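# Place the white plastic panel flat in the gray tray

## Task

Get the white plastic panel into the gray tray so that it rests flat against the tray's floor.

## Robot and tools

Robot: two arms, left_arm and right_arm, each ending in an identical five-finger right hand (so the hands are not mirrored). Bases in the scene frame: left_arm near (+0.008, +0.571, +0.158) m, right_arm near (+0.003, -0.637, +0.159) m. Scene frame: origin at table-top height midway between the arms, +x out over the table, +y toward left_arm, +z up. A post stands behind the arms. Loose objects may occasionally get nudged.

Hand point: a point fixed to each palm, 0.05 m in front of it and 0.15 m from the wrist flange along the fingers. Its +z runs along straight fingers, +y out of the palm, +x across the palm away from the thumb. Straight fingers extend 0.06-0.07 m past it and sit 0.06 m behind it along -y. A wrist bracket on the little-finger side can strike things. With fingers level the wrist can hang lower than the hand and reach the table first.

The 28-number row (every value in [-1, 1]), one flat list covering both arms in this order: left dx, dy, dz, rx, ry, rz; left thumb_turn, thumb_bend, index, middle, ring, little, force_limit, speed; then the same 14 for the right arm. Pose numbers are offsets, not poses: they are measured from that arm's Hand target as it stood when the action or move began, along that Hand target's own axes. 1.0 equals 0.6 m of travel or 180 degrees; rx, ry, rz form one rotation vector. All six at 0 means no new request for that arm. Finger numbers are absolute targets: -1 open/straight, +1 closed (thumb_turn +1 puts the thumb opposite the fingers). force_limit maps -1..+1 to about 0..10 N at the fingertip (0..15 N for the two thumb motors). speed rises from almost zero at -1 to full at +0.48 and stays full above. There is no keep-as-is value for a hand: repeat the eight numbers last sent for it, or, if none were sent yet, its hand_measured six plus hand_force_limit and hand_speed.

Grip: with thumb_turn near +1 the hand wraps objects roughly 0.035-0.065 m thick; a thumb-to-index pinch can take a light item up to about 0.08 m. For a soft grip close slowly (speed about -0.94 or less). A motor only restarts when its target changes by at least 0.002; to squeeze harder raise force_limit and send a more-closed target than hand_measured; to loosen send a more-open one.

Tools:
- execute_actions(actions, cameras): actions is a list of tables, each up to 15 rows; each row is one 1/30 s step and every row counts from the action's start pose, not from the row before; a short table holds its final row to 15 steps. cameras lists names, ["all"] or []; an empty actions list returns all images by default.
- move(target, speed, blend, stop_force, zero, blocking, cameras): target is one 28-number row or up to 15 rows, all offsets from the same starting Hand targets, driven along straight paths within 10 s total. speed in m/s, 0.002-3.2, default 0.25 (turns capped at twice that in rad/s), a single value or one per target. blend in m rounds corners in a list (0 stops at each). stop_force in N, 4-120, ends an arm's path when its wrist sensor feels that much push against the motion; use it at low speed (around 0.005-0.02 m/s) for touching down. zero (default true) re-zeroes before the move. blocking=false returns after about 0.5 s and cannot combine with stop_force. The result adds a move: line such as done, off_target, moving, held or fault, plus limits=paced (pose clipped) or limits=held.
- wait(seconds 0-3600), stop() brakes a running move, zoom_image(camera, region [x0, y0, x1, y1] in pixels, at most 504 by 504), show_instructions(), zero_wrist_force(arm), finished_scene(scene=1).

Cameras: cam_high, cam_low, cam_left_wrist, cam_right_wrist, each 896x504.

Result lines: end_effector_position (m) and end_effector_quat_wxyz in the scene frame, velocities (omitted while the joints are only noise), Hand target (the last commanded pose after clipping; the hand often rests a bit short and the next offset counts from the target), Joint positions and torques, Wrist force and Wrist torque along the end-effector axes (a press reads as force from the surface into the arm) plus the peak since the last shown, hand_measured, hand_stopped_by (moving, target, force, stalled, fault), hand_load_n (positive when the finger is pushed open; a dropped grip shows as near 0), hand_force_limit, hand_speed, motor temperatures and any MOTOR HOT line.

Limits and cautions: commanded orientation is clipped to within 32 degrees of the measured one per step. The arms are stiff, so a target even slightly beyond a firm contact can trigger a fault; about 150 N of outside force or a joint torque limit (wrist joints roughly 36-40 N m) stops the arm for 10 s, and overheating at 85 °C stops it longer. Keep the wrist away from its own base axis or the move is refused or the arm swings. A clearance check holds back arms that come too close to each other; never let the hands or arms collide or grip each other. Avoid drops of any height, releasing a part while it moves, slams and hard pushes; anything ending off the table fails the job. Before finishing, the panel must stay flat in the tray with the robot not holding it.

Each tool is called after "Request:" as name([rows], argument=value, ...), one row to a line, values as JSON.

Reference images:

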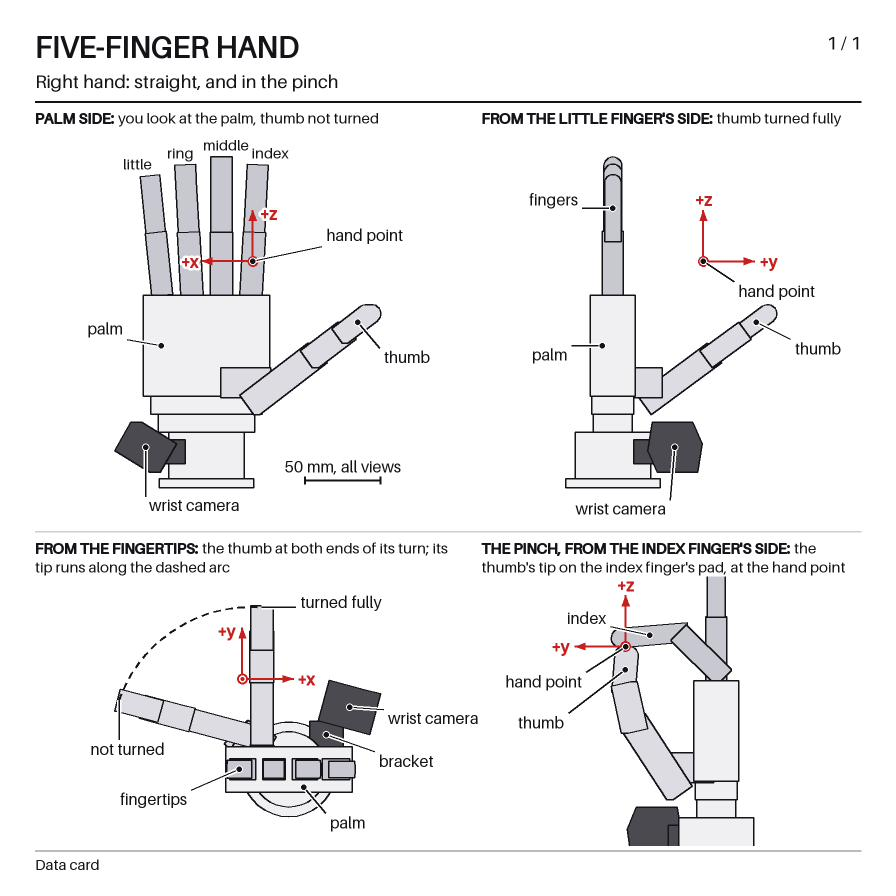

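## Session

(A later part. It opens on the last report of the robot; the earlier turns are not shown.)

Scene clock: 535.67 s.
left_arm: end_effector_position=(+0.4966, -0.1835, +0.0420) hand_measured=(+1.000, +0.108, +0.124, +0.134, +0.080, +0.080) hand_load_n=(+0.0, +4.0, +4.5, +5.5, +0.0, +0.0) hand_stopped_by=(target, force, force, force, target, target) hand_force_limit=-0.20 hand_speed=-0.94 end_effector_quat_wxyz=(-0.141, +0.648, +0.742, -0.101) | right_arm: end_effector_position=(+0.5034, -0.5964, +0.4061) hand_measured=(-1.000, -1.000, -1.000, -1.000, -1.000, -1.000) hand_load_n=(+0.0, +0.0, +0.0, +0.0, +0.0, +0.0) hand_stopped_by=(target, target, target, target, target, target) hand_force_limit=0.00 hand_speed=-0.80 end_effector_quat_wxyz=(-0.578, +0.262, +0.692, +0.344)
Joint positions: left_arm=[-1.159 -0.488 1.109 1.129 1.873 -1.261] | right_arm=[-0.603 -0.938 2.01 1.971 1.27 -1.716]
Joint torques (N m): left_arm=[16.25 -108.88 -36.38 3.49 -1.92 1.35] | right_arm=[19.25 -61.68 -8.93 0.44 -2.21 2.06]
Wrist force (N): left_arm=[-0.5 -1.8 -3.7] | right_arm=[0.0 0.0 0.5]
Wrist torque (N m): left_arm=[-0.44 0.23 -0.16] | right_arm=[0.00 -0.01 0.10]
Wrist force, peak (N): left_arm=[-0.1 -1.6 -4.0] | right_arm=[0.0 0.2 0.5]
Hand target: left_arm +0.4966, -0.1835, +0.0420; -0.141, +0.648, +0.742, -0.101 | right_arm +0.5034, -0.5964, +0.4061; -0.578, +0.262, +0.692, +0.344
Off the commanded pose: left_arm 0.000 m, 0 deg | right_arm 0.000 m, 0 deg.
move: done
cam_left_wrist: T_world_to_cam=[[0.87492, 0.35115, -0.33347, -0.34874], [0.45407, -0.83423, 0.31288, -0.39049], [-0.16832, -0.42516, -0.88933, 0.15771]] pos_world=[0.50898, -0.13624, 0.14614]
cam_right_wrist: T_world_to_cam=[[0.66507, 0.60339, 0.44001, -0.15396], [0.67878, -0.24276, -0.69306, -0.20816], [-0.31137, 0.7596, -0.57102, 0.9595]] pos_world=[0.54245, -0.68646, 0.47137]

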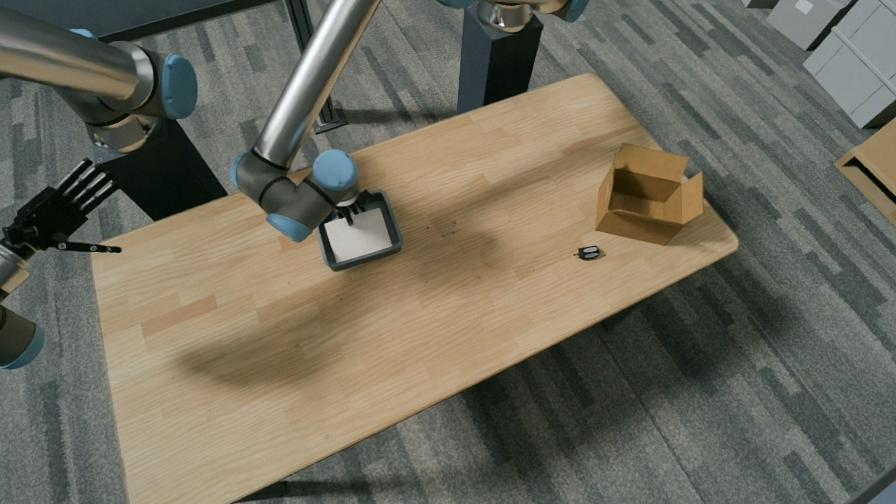

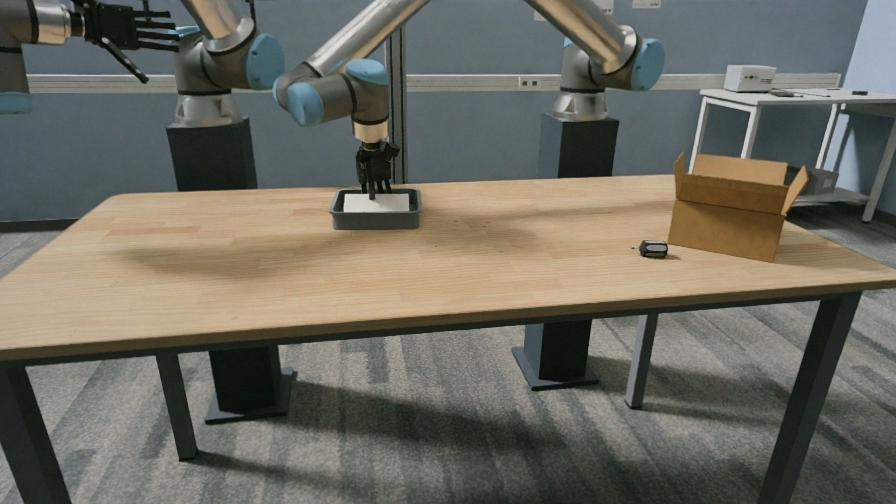

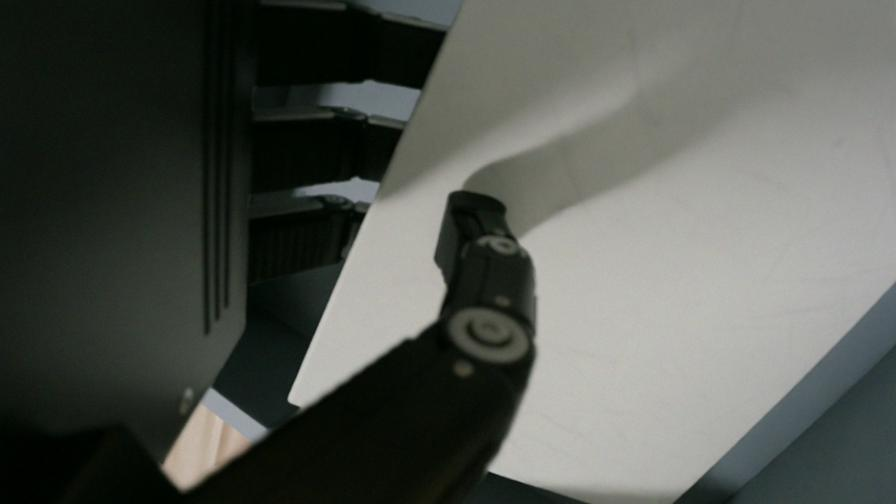

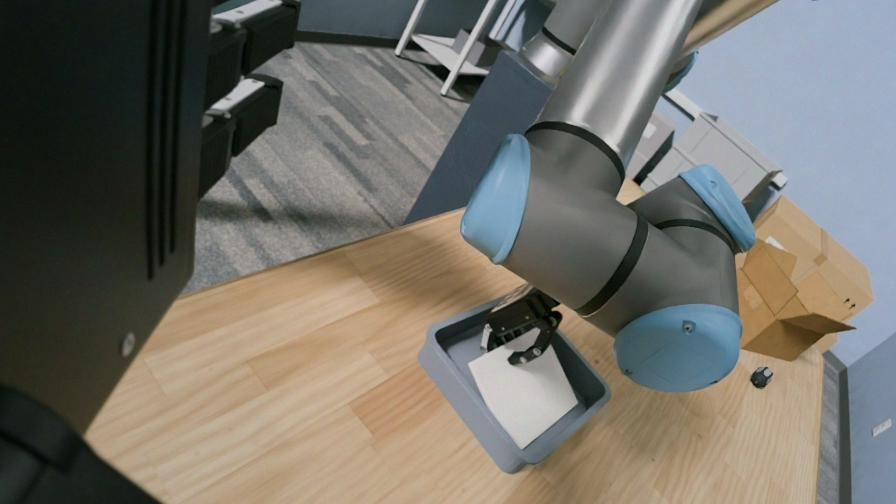

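Request:
move(target=[0,0,0,0,0,0,1,-0.1,0.3,0.3,0.08,0.08,-0.2,-0.9,0,0,0,0,0,0,-1,-1,-1,-1,-1,-1,0,-0.8], speed=0.02)

Request:
move(target=[0,0,0,0,0,0,1,-0.7,0.3,0.3,0.08,0.08,-0.2,-0.7,0,0,0,0,0,0,-1,-1,-1,-1,-1,-1,0,-0.8], speed=0.02, cameras=["cam_high","cam_low","cam_right_wrist","cam_left_wrist"])

Request:
zoom_image(camera="cam_right_wrist", region=[400, 260, 640, 490])

Request:
zoom_image(camera="cam_high", region=[300, 170, 420, 280])

Scene clock: 569.03 s.
left_arm: end_effector_position=(+0.4966, -0.1835, +0.0420) hand_measured=(+1.000, -0.098, +0.124, +0.134, +0.080, +0.080) hand_load_n=(-0.5, -2.0, +1.0, +1.5, +0.0, +0.0) hand_stopped_by=(target, target, force, force, target, target) hand_force_limit=-0.20 hand_speed=-0.90 end_effector_quat_wxyz=(-0.141, +0.648, +0.742, -0.101) | right_arm: end_effector_position=(+0.5034, -0.5964, +0.4061) hand_measured=(-1.000, -1.000, -1.000, -1.000, -1.000, -1.000) hand_load_n=(+0.0, +0.0, +0.0, +0.0, +0.0, +0.0) hand_stopped_by=(target, target, target, target, target, target) hand_force_limit=0.00 hand_speed=-0.80 end_effector_quat_wxyz=(-0.578, +0.262, +0.692, +0.344)
Joint positions: left_arm=[-1.159 -0.488 1.109 1.129 1.873 -1.261] | right_arm=[-0.603 -0.938 2.01 1.971 1.27 -1.716]
Joint torques (N m): left_arm=[-3.69 -115.79 -23.83 5.43 -1.67 -1.85] | right_arm=[22.29 -62.65 -10.4 0.45 -1.81 1.61]
Wrist force (N): left_arm=[-0.3 -0.2 -1.3] | right_arm=[0.2 -0.1 0.4]
Wrist torque (N m): left_arm=[-0.15 0.06 -0.06] | right_arm=[-0.02 -0.05 0.11]
Wrist force, peak (N): left_arm=[-0.2 -2.6 -4.0] | right_arm=[0.0 -0.4 0.6]
Hand target: left_arm +0.4966, -0.1835, +0.0420; -0.141, +0.648, +0.742, -0.101 | right_arm +0.5034, -0.5964, +0.4061; -0.578, +0.262, +0.692, +0.344
Off the commanded pose: left_arm 0.000 m, 0 deg | right_arm 0.000 m, 0 deg.
move: done

Scene clock: 570.70 s.
left_arm: end_effector_position=(+0.4966, -0.1835, +0.0420) hand_measured=(+1.000, -0.700, +0.124, +0.134, +0.080, +0.080) hand_load_n=(+0.0, +0.0, +0.0, +0.0, +0.0, +0.0) hand_stopped_by=(target, target, force, force, target, target) hand_force_limit=-0.20 hand_speed=-0.70 end_effector_quat_wxyz=(-0.141, +0.648, +0.742, -0.101) | right_arm: end_effector_position=(+0.5034, -0.5964, +0.4061) hand_measured=(-1.000, -1.000, -1.000, -1.000, -1.000, -1.000) hand_load_n=(+0.0, +0.0, +0.0, +0.0, +0.5, +0.0) hand_stopped_by=(target, target, target, target, target, target) hand_force_limit=0.00 hand_speed=-0.80 end_effector_quat_wxyz=(-0.578, +0.262, +0.692, +0.344)
Joint positions: left_arm=[-1.159 -0.488 1.109 1.129 1.872 -1.261] | right_arm=[-0.603 -0.938 2.01 1.971 1.27 -1.716]
Joint torques (N m): left_arm=[-10.05 -113.73 -24.27 5.3 -1.7 -1.7] | right_arm=[21.58 -64.61 -10.07 0.47 -1.71 1.95]
Wrist force (N): left_arm=[-0.7 0.7 0.6] | right_arm=[0.4 0.0 0.1]
Wrist torque (N m): left_arm=[-0.04 0.06 -0.07] | right_arm=[0.01 -0.05 0.12]
Wrist force, peak (N): left_arm=[-0.6 -0.5 -1.6] | right_arm=[0.4 0.0 0.6]
Hand target: left_arm +0.4966, -0.1835, +0.0420; -0.141, +0.648, +0.742, -0.101 | right_arm +0.5034, -0.5964, +0.4061; -0.578, +0.262, +0.692, +0.344
Off the commanded pose: left_arm 0.000 m, 0 deg | right_arm 0.000 m, 0 deg.
move: done
cam_left_wrist: T_world_to_cam=[[0.87492, 0.35115, -0.33347, -0.34871], [0.45407, -0.83423, 0.31288, -0.39052], [-0.16832, -0.42516, -0.88933, 0.1578]] pos_world=[0.50898, -0.13624, 0.14624]
cam_right_wrist: T_world_to_cam=[[0.66507, 0.60339, 0.44001, -0.15396], [0.67878, -0.24276, -0.69306, -0.20816], [-0.31137, 0.7596, -0.57102, 0.9595]] pos_world=[0.54245, -0.68646, 0.47137]

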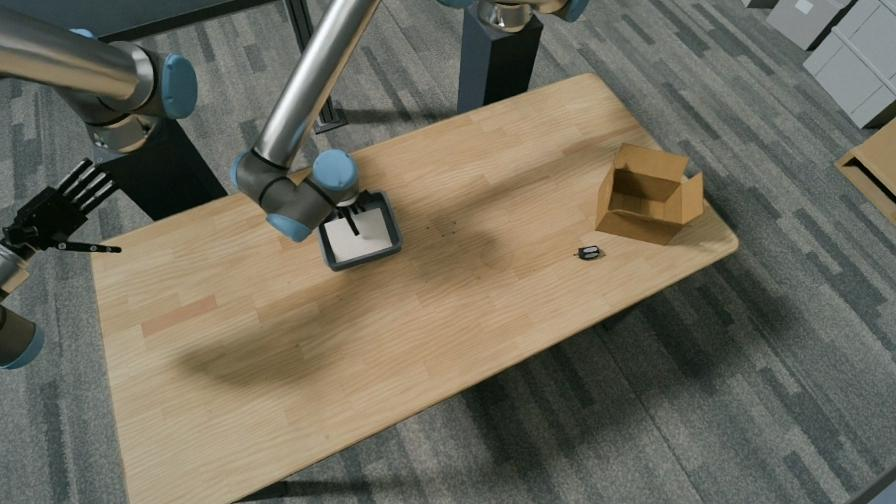

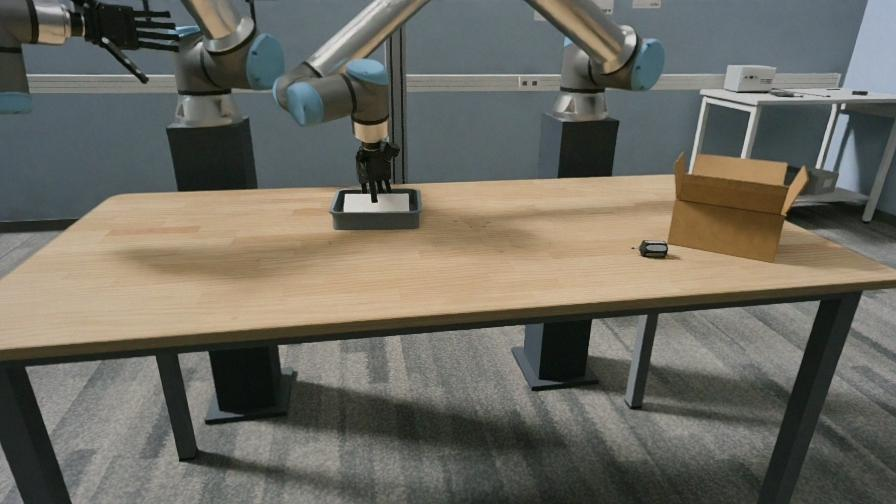

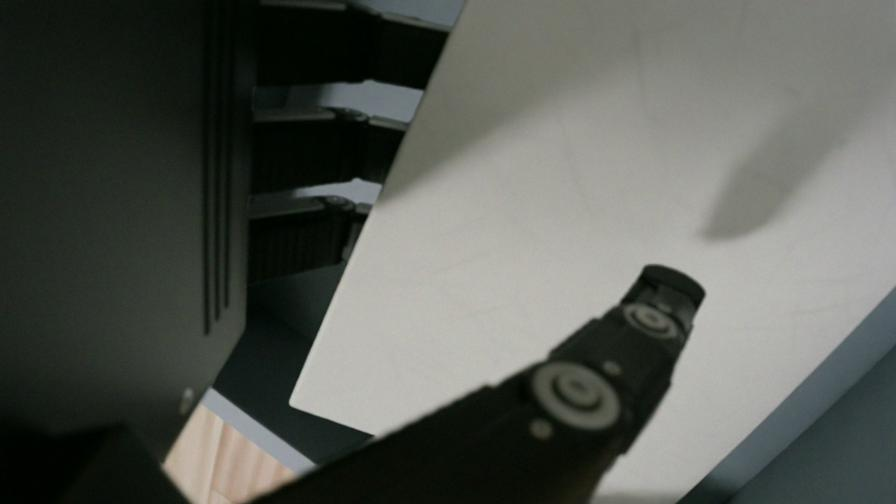

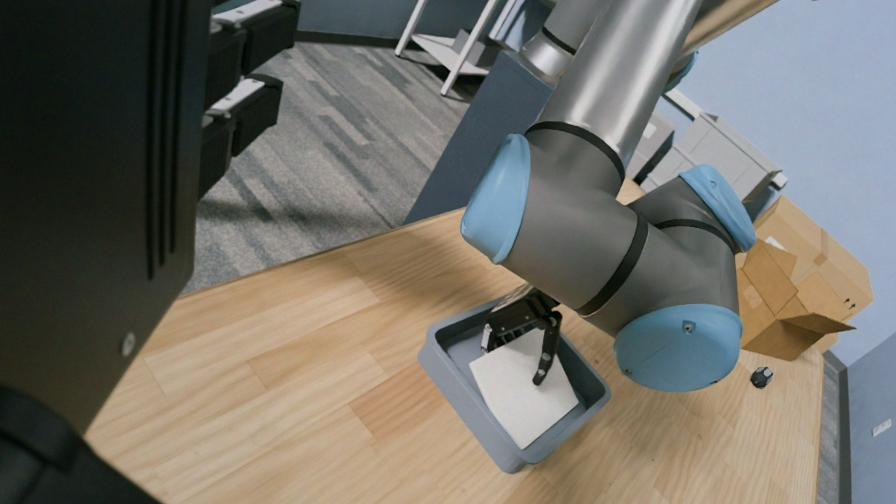

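Scaled by 2.100 from the camera's image (finer frame: 1280x720).

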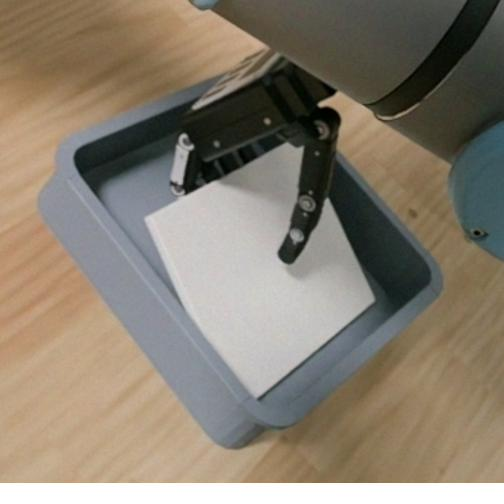

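Scaled by 4.200 from the camera's image (finer frame: 1280x720).

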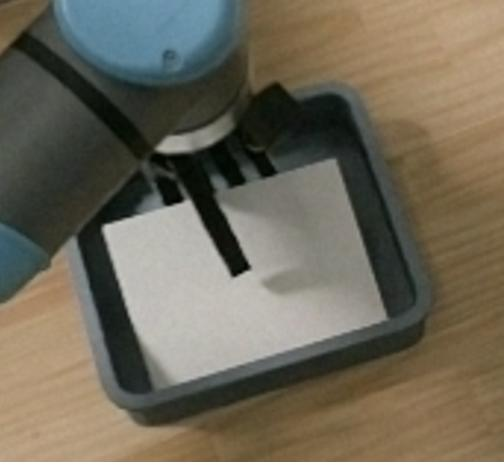

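Request:
move(target=[0,0,0,0,0,0,-1,-1,0.3,0.3,0.08,0.08,-0.2,-0.6,0,0,0,0,0,0,-1,-1,-1,-1,-1,-1,0,-0.8], speed=0.02, cameras=["cam_high","cam_left_wrist"])

Request:
zoom_image(camera="cam_high", region=[300, 170, 420, 280])

Scene clock: 611.93 s.
left_arm: end_effector_position=(+0.4966, -0.1835, +0.0420) hand_measured=(-1.000, -1.000, +0.124, +0.134, +0.080, +0.080) hand_load_n=(+0.0, +0.0, +0.0, +0.0, +0.0, +0.0) hand_stopped_by=(target, target, force, force, target, target) hand_force_limit=-0.20 hand_speed=-0.60 end_effector_quat_wxyz=(-0.141, +0.648, +0.742, -0.101) | right_arm: end_effector_position=(+0.5034, -0.5964, +0.4061) hand_measured=(-1.000, -1.000, -1.000, -1.000, -1.000, -1.000) hand_load_n=(+0.0, +0.0, +0.0, +0.0, +0.0, +0.0) hand_stopped_by=(target, target, target, target, target, target) hand_force_limit=0.00 hand_speed=-0.80 end_effector_quat_wxyz=(-0.578, +0.262, +0.692, +0.344)
Joint positions: left_arm=[-1.159 -0.488 1.109 1.129 1.873 -1.261] | right_arm=[-0.603 -0.938 2.01 1.971 1.27 -1.716]
Joint torques (N m): left_arm=[-19.69 -106.37 -23.18 5.37 -1.39 -1.61] | right_arm=[22.94 -62.45 -9.95 0.87 -1.99 1.78]
Wrist force (N): left_arm=[-0.5 0.8 0.6] | right_arm=[0.2 0.0 0.1]
Wrist torque (N m): left_arm=[-0.03 0.04 -0.06] | right_arm=[0.03 -0.04 0.11]
Wrist force, peak (N): left_arm=[-0.2 1.3 0.9] | right_arm=[0.1 0.0 0.8]
Hand target: left_arm +0.4966, -0.1835, +0.0420; -0.141, +0.648, +0.742, -0.101 | right_arm +0.5034, -0.5964, +0.4061; -0.578, +0.262, +0.692, +0.344
Off the commanded pose: left_arm 0.000 m, 0 deg | right_arm 0.000 m, 0 deg.
move: done
cam_left_wrist: T_world_to_cam=[[0.87492, 0.35115, -0.33347, -0.34871], [0.45407, -0.83423, 0.31288, -0.39052], [-0.16832, -0.42516, -0.88933, 0.1578]] pos_world=[0.50898, -0.13624, 0.14624]

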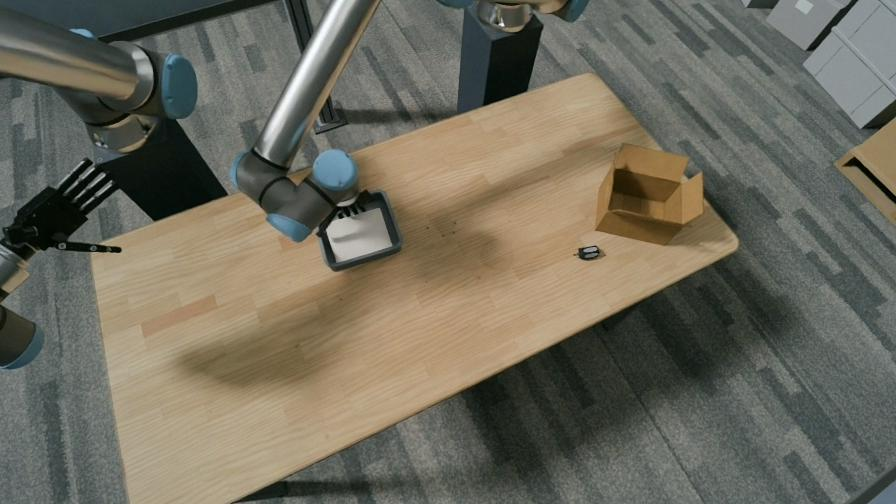

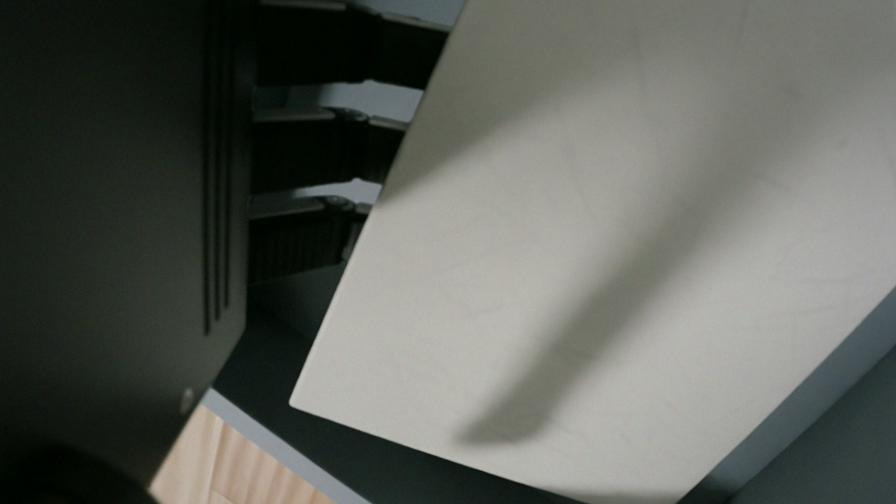

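Scaled by 4.200 from the camera's image (finer frame: 1280x720).

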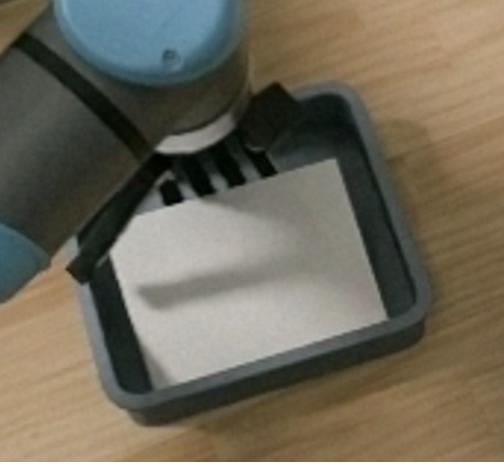

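Request:
move(target=[0.0033,-0.0153,-0.0040,0.0277,0.0033,0.0750,-1,-1,-0.1,-0.1,-0.1,-0.1,-0.2,-0.98,0,0,0,0,0,0,-1,-1,-1,-1,-1,-1,0,-0.8], speed=0.02, cameras=["cam_high","cam_left_wrist","cam_low","cam_right_wrist"])

Request:
zoom_image(camera="cam_high", region=[300, 170, 420, 280])

Request:
zoom_image(camera="cam_right_wrist", region=[400, 260, 640, 490])

Scene clock: 624.07 s.
left_arm: end_effector_position=(+0.4886, -0.1829, +0.0475) hand_measured=(-1.000, -1.000, -0.100, -0.100, -0.100, -0.100) hand_load_n=(+0.0, +0.0, +0.0, +0.0, +0.5, +0.0) hand_stopped_by=(target, target, target, target, target, target) hand_force_limit=-0.20 hand_speed=-0.98 end_effector_quat_wxyz=(-0.161, +0.724, +0.655, -0.145) | right_arm: end_effector_position=(+0.5034, -0.5964, +0.4061) hand_measured=(-1.000, -1.000, -1.000, -1.000, -1.000, -1.000) hand_load_n=(+0.0, +0.0, +0.0, +0.0, +0.0, +0.0) hand_stopped_by=(target, target, target, target, target, target) hand_force_limit=0.00 hand_speed=-0.80 end_effector_quat_wxyz=(-0.578, +0.262, +0.692, +0.344)
Joint positions: left_arm=[-1.13 -0.478 1.103 1.184 1.94 -0.979] | right_arm=[-0.603 -0.938 2.01 1.971 1.27 -1.716]
Joint torques (N m): left_arm=[15.01 -103.76 -36.71 5.74 1.33 -1.73] | right_arm=[19.62 -62.56 -9.38 0.79 -1.82 1.93]
Wrist force (N): left_arm=[0.0 0.9 0.4] | right_arm=[-0.2 -0.1 0.4]
Wrist torque (N m): left_arm=[-0.01 -0.01 0.00] | right_arm=[-0.02 0.02 0.09]
Wrist force, peak (N): left_arm=[-0.7 1.0 0.8] | right_arm=[-0.3 0.1 0.8]
Hand target: left_arm +0.4886, -0.1829, +0.0475; -0.160, +0.724, +0.655, -0.145 | right_arm +0.5034, -0.5964, +0.4061; -0.578, +0.262, +0.692, +0.344
Off the commanded pose: left_arm 0.000 m, 0 deg | right_arm 0.000 m, 0 deg.
move: done
cam_left_wrist: T_world_to_cam=[[0.89013, 0.12618, -0.43789, -0.38365], [0.29679, -0.88969, 0.34693, -0.32302], [-0.34581, -0.43877, -0.82939, 0.24295]] pos_world=[0.52138, -0.13238, 0.14557]
cam_right_wrist: T_world_to_cam=[[0.66507, 0.60339, 0.44001, -0.15396], [0.67878, -0.24276, -0.69306, -0.20816], [-0.31137, 0.7596, -0.57102, 0.9595]] pos_world=[0.54245, -0.68646, 0.47137]

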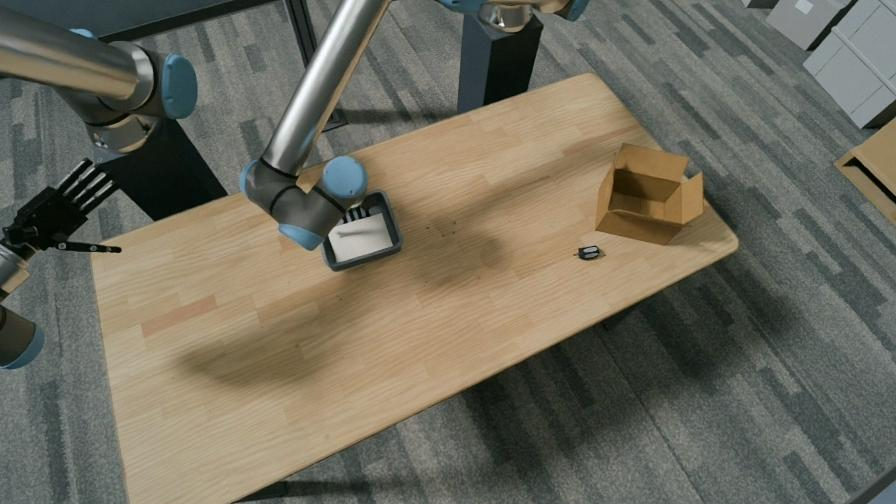

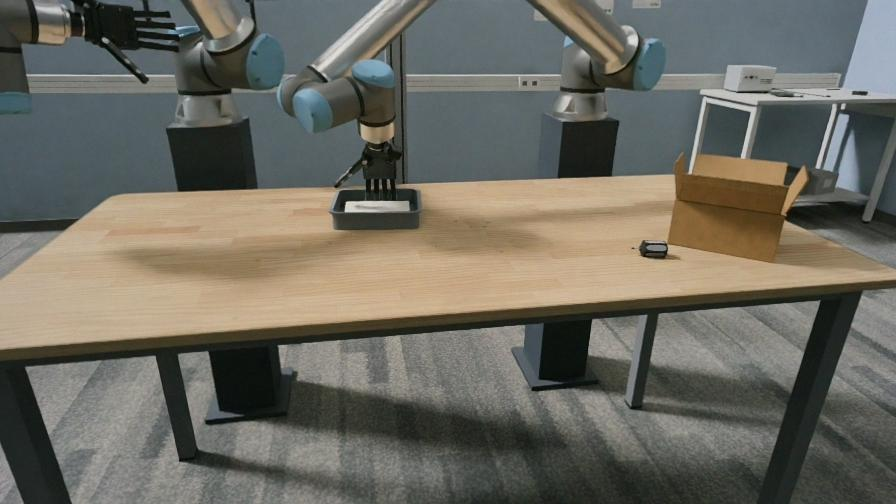

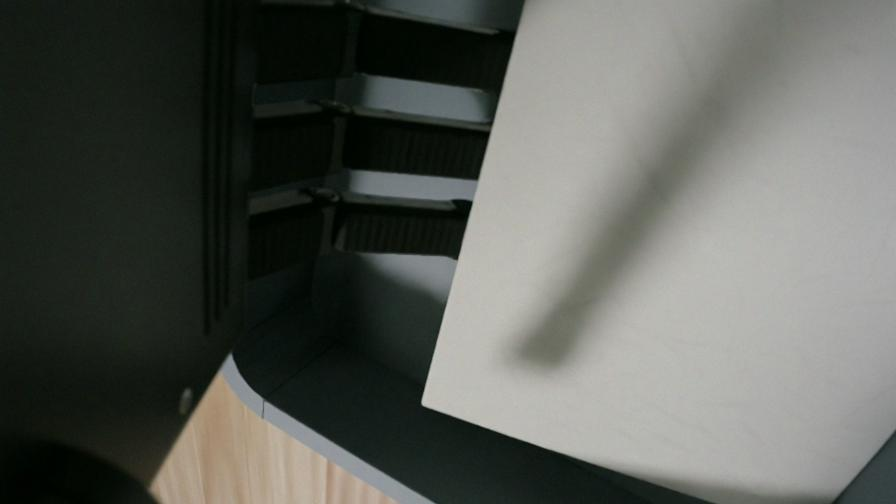

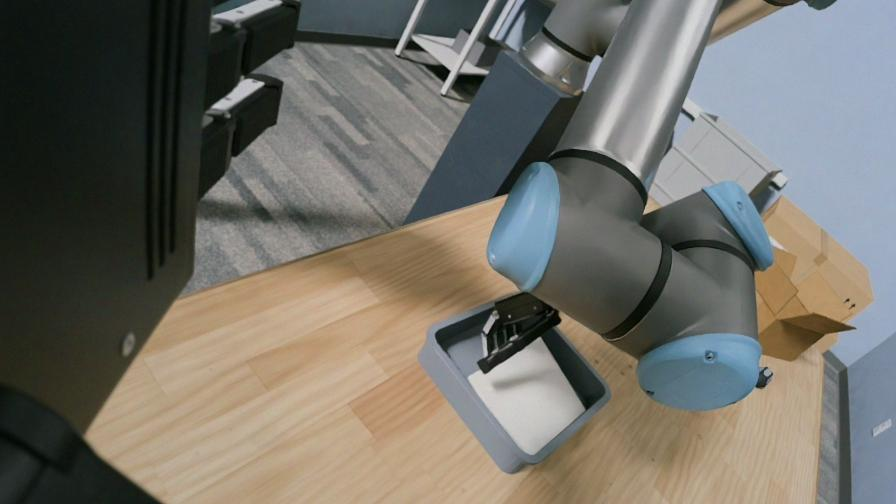

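Scaled by 4.200 from the camera's image (finer frame: 1280x720).

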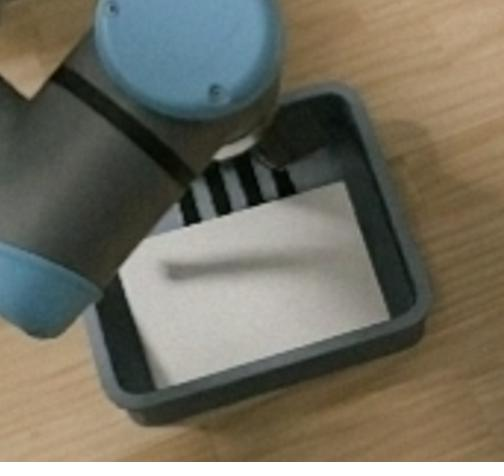

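Scaled by 2.100 from the camera's image (finer frame: 1280x720).

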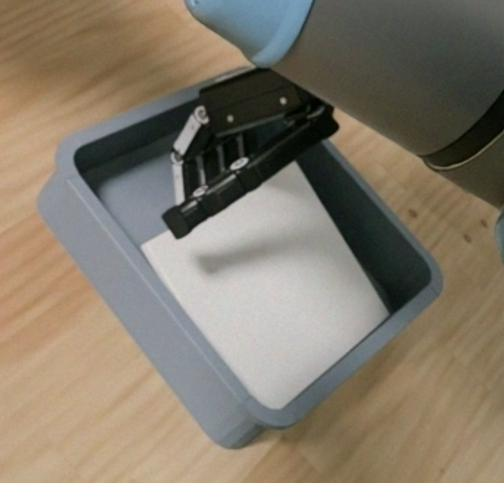

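Request:
zoom_image(camera="cam_low", region=[325, 160, 425, 235])

Request:
zoom_image(camera="cam_high", region=[330, 185, 400, 255])

Request:
zoom_image(camera="cam_left_wrist", region=[240, 100, 640, 504])

Scaled by 5.040 from the camera's image (finer frame: 1280x720).

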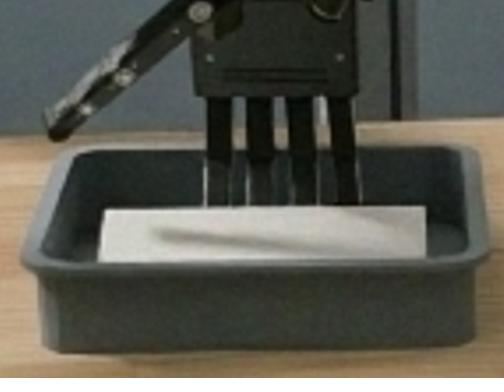

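Scaled by 7.200 from the camera's image (finer frame: 1280x720).

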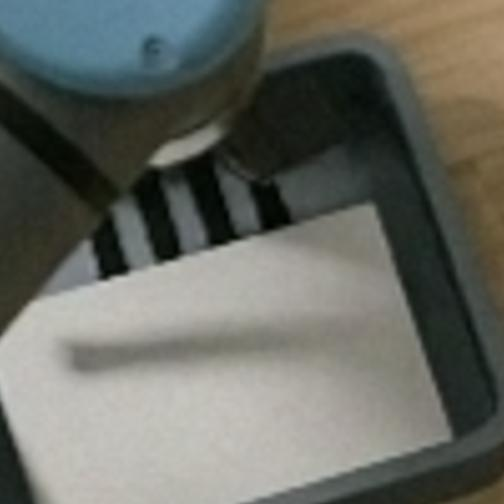

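Scaled by 1.248 from the camera's image (finer frame: 1280x720).

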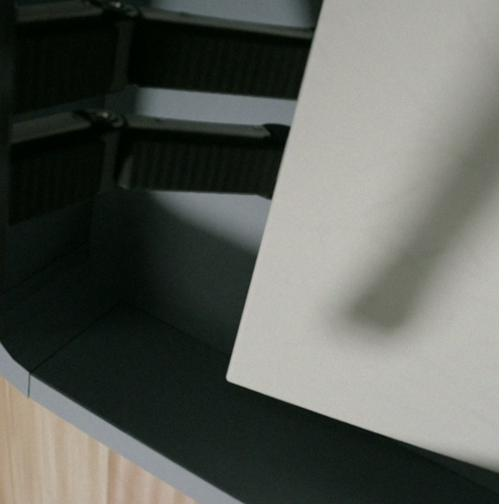

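Request:
move(target=[0,0.0232,-0.0075,0.0278,0,0,-1,-1,-0.3,-0.3,-0.3,-0.3,-0.2,-0.98,0,0,0,0,0,0,-1,-1,-1,-1,-1,-1,0,-0.8], speed=0.01, cameras=["cam_high","cam_left_wrist","cam_low"])

Request:
zoom_image(camera="cam_low", region=[325, 160, 425, 235])

Request:
zoom_image(camera="cam_high", region=[330, 185, 400, 255])

Scene clock: 669.27 s.
left_arm: end_effector_position=(+0.5031, -0.1844, +0.0457) hand_measured=(-1.000, -1.000, -0.300, -0.300, -0.300, -0.300) hand_load_n=(-0.5, +0.0, +0.0, +0.5, +0.0, +0.0) hand_stopped_by=(target, target, target, target, target, target) hand_force_limit=-0.20 hand_speed=-0.98 end_effector_quat_wxyz=(-0.192, +0.717, +0.648, -0.174) | right_arm: end_effector_position=(+0.5034, -0.5964, +0.4061) hand_measured=(-1.000, -1.000, -1.000, -1.000, -1.000, -1.000) hand_load_n=(+0.0, +0.0, +0.0, +0.0, +0.0, +0.0) hand_stopped_by=(target, target, target, target, target, target) hand_force_limit=0.00 hand_speed=-0.80 end_effector_quat_wxyz=(-0.578, +0.262, +0.692, +0.344)
Joint positions: left_arm=[-1.095 -0.424 1.019 1.283 2.002 -0.921] | right_arm=[-0.603 -0.938 2.01 1.971 1.27 -1.716]
Joint torques (N m): left_arm=[9.73 -119.67 -27.96 4.14 1.34 0.47] | right_arm=[22.64 -64.05 -10.04 0.81 -1.59 1.82]
Wrist force (N): left_arm=[-0.2 1.0 0.8] | right_arm=[-0.2 0.3 0.2]
Wrist torque (N m): left_arm=[-0.03 0.01 -0.04] | right_arm=[0.05 0.03 0.09]
Wrist force, peak (N): left_arm=[0.2 1.2 0.7] | right_arm=[0.0 0.2 0.8]
Hand target: left_arm +0.5031, -0.1844, +0.0457; -0.192, +0.717, +0.648, -0.174 | right_arm +0.5034, -0.5964, +0.4061; -0.578, +0.262, +0.692, +0.344
Off the commanded pose: left_arm 0.000 m, 0 deg | right_arm 0.000 m, 0 deg.
move: done
cam_left_wrist: T_world_to_cam=[[0.84876, 0.13056, -0.51241, -0.37222], [0.3256, -0.89258, 0.3119, -0.3414], [-0.41664, -0.43157, -0.8001, 0.28142]] pos_world=[0.54434, -0.13468, 0.14092]
Images, in order (width x height): cam_high 896x504, cam_low 896x504, cam_left_wrist 896x504.

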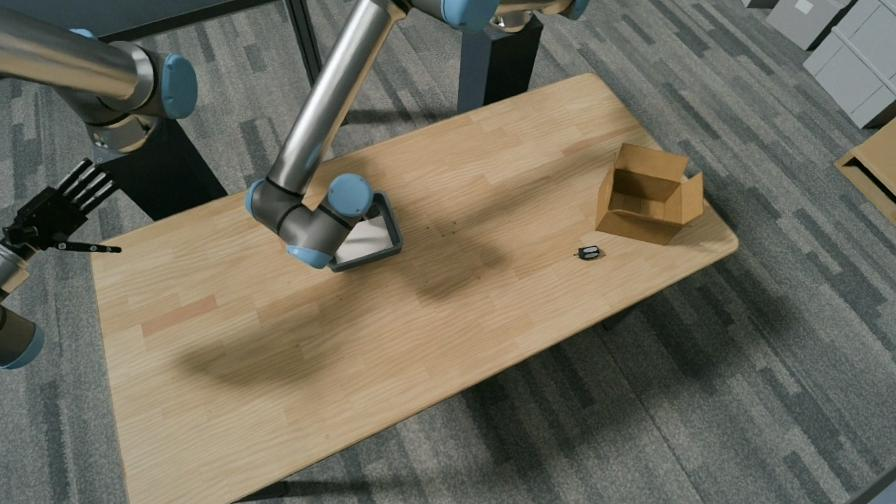

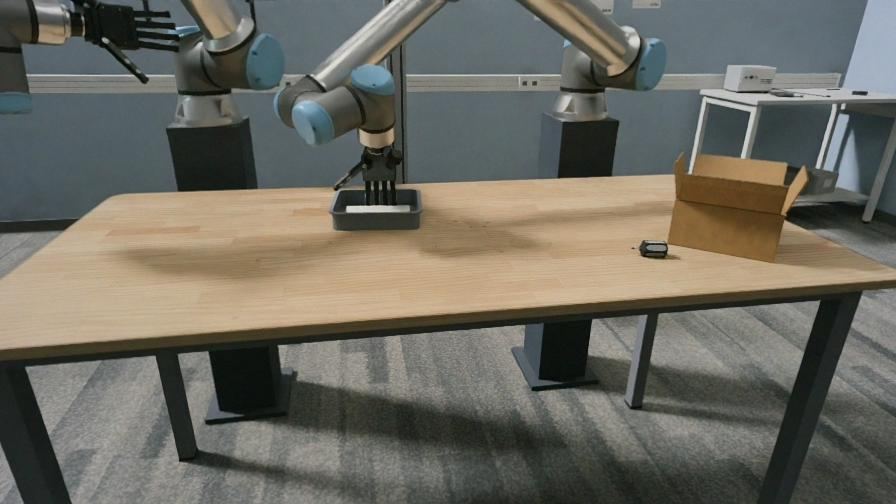

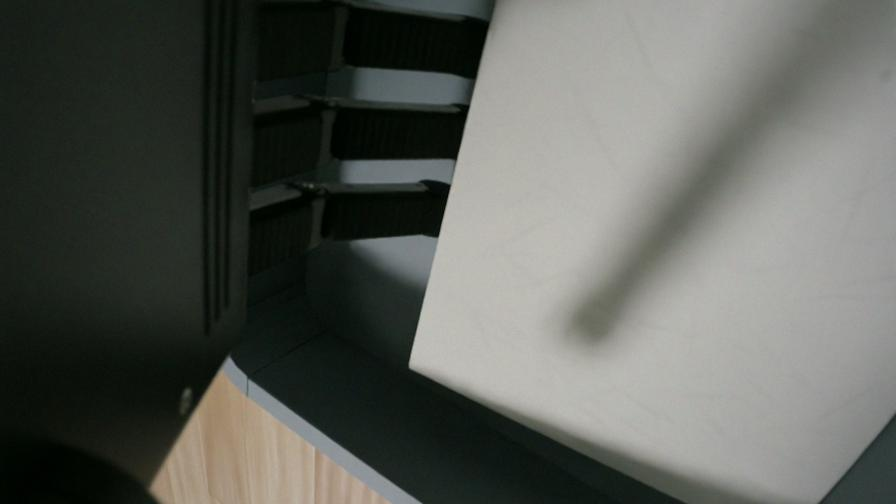

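Scaled by 5.040 from the camera's image (finer frame: 1280x720).

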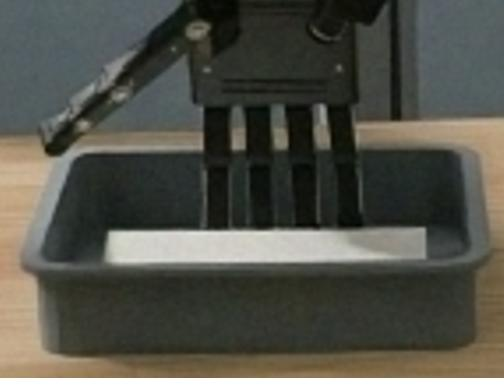

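Scaled by 7.200 from the camera's image (finer frame: 1280x720).

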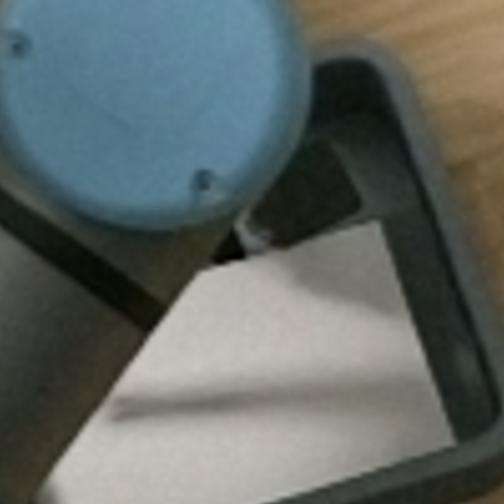

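Request:
move(target=[0,0.0042,0.0072,0,0,0,-1,-1,-0.3,-0.3,-0.3,-0.3,-0.2,-0.98,0,0,0,0,0,0,-1,-1,-1,-1,-1,-1,0,-0.8], speed=0.004, stop_force=4, cameras=["cam_low","cam_left_wrist","cam_high"])

Request:
zoom_image(camera="cam_low", region=[325, 160, 425, 235])

Scene clock: 678.67 s.
left_arm: end_effector_position=(+0.5031, -0.1844, +0.0434) hand_measured=(-1.000, -1.000, -0.300, -0.300, -0.300, -0.300) hand_load_n=(+0.0, +0.0, +0.0, +0.5, +0.0, +0.0) hand_stopped_by=(target, target, target, target, target, target) hand_force_limit=-0.20 hand_speed=-0.98 end_effector_quat_wxyz=(-0.192, +0.717, +0.648, -0.174) | right_arm: end_effector_position=(+0.5034, -0.5964, +0.4061) hand_measured=(-1.000, -1.000, -1.000, -1.000, -1.000, -1.000) hand_load_n=(+0.0, +0.0, +0.0, +0.0, +0.0, +0.0) hand_stopped_by=(target, target, target, target, target, target) hand_force_limit=0.00 hand_speed=-0.80 end_effector_quat_wxyz=(-0.578, +0.262, +0.692, +0.344)
Joint positions: left_arm=[-1.095 -0.422 1.019 1.281 2.002 -0.921] | right_arm=[-0.603 -0.938 2.01 1.971 1.27 -1.716]
Joint torques (N m): left_arm=[-18.57 -119.79 -24.22 5.03 -2.13 -1.34] | right_arm=[20.18 -63.8 -11.43 1.2 -1.73 1.53]
Wrist force (N): left_arm=[0.5 -2.3 -3.1] | right_arm=[0.1 -0.1 0.3]
Wrist torque (N m): left_arm=[0.17 0.10 -0.09] | right_arm=[-0.02 -0.02 0.10]
Wrist force, peak (N): left_arm=[-0.3 -3.4 -4.0] | right_arm=[0.1 -0.2 0.8]
Hand target: left_arm +0.5031, -0.1844, +0.0434; -0.192, +0.717, +0.648, -0.174 (not the last commanded pose) | right_arm +0.5034, -0.5964, +0.4061; -0.578, +0.262, +0.692, +0.344
Off the commanded pose: left_arm 0.003 m, 0 deg | right_arm 0.000 m, 0 deg.
move: contact (left_arm)
cam_left_wrist: T_world_to_cam=[[0.84887, 0.1305, -0.51224, -0.37335], [0.32555, -0.89253, 0.3121, -0.34067], [-0.41646, -0.43169, -0.80013, 0.27951]] pos_world=[0.54424, -0.13468, 0.13872]
Images, in order (width x height): cam_high 896x504, cam_low 896x504, cam_left_wrist 896x504.

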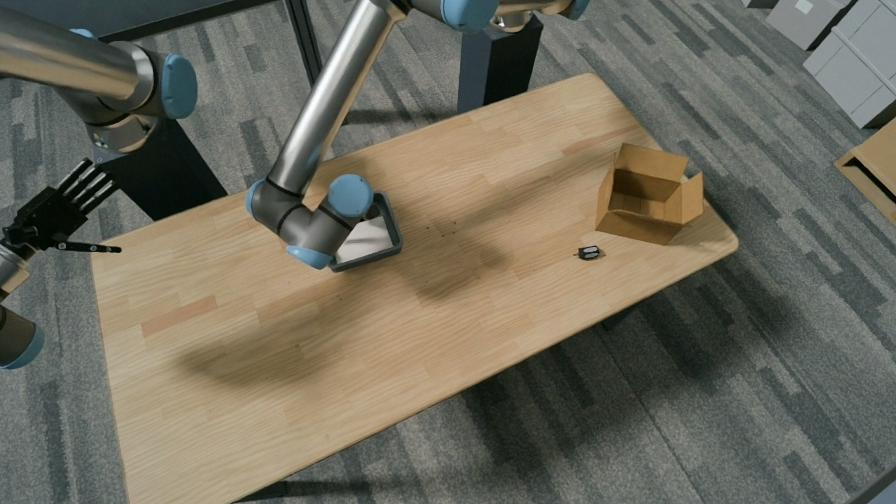

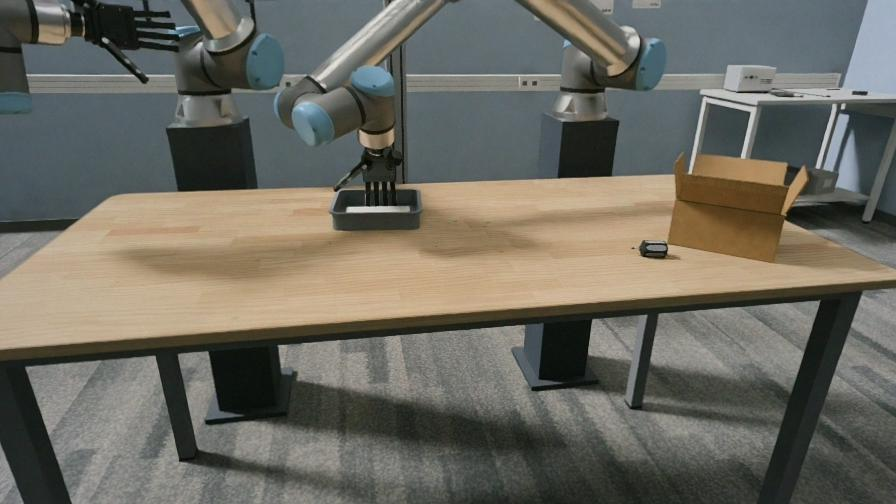

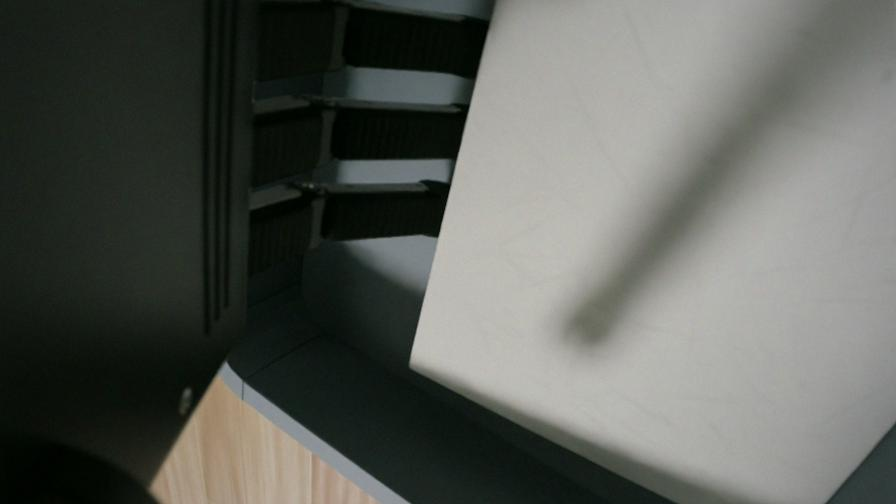

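Scaled by 5.040 from the camera's image (finer frame: 1280x720).

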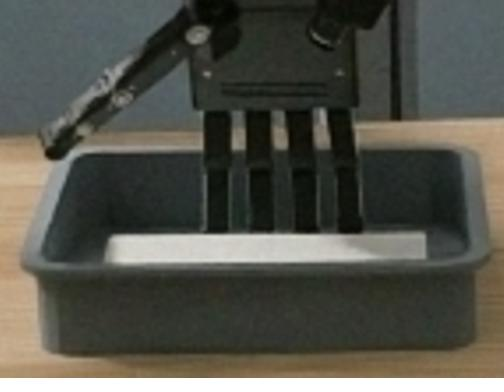

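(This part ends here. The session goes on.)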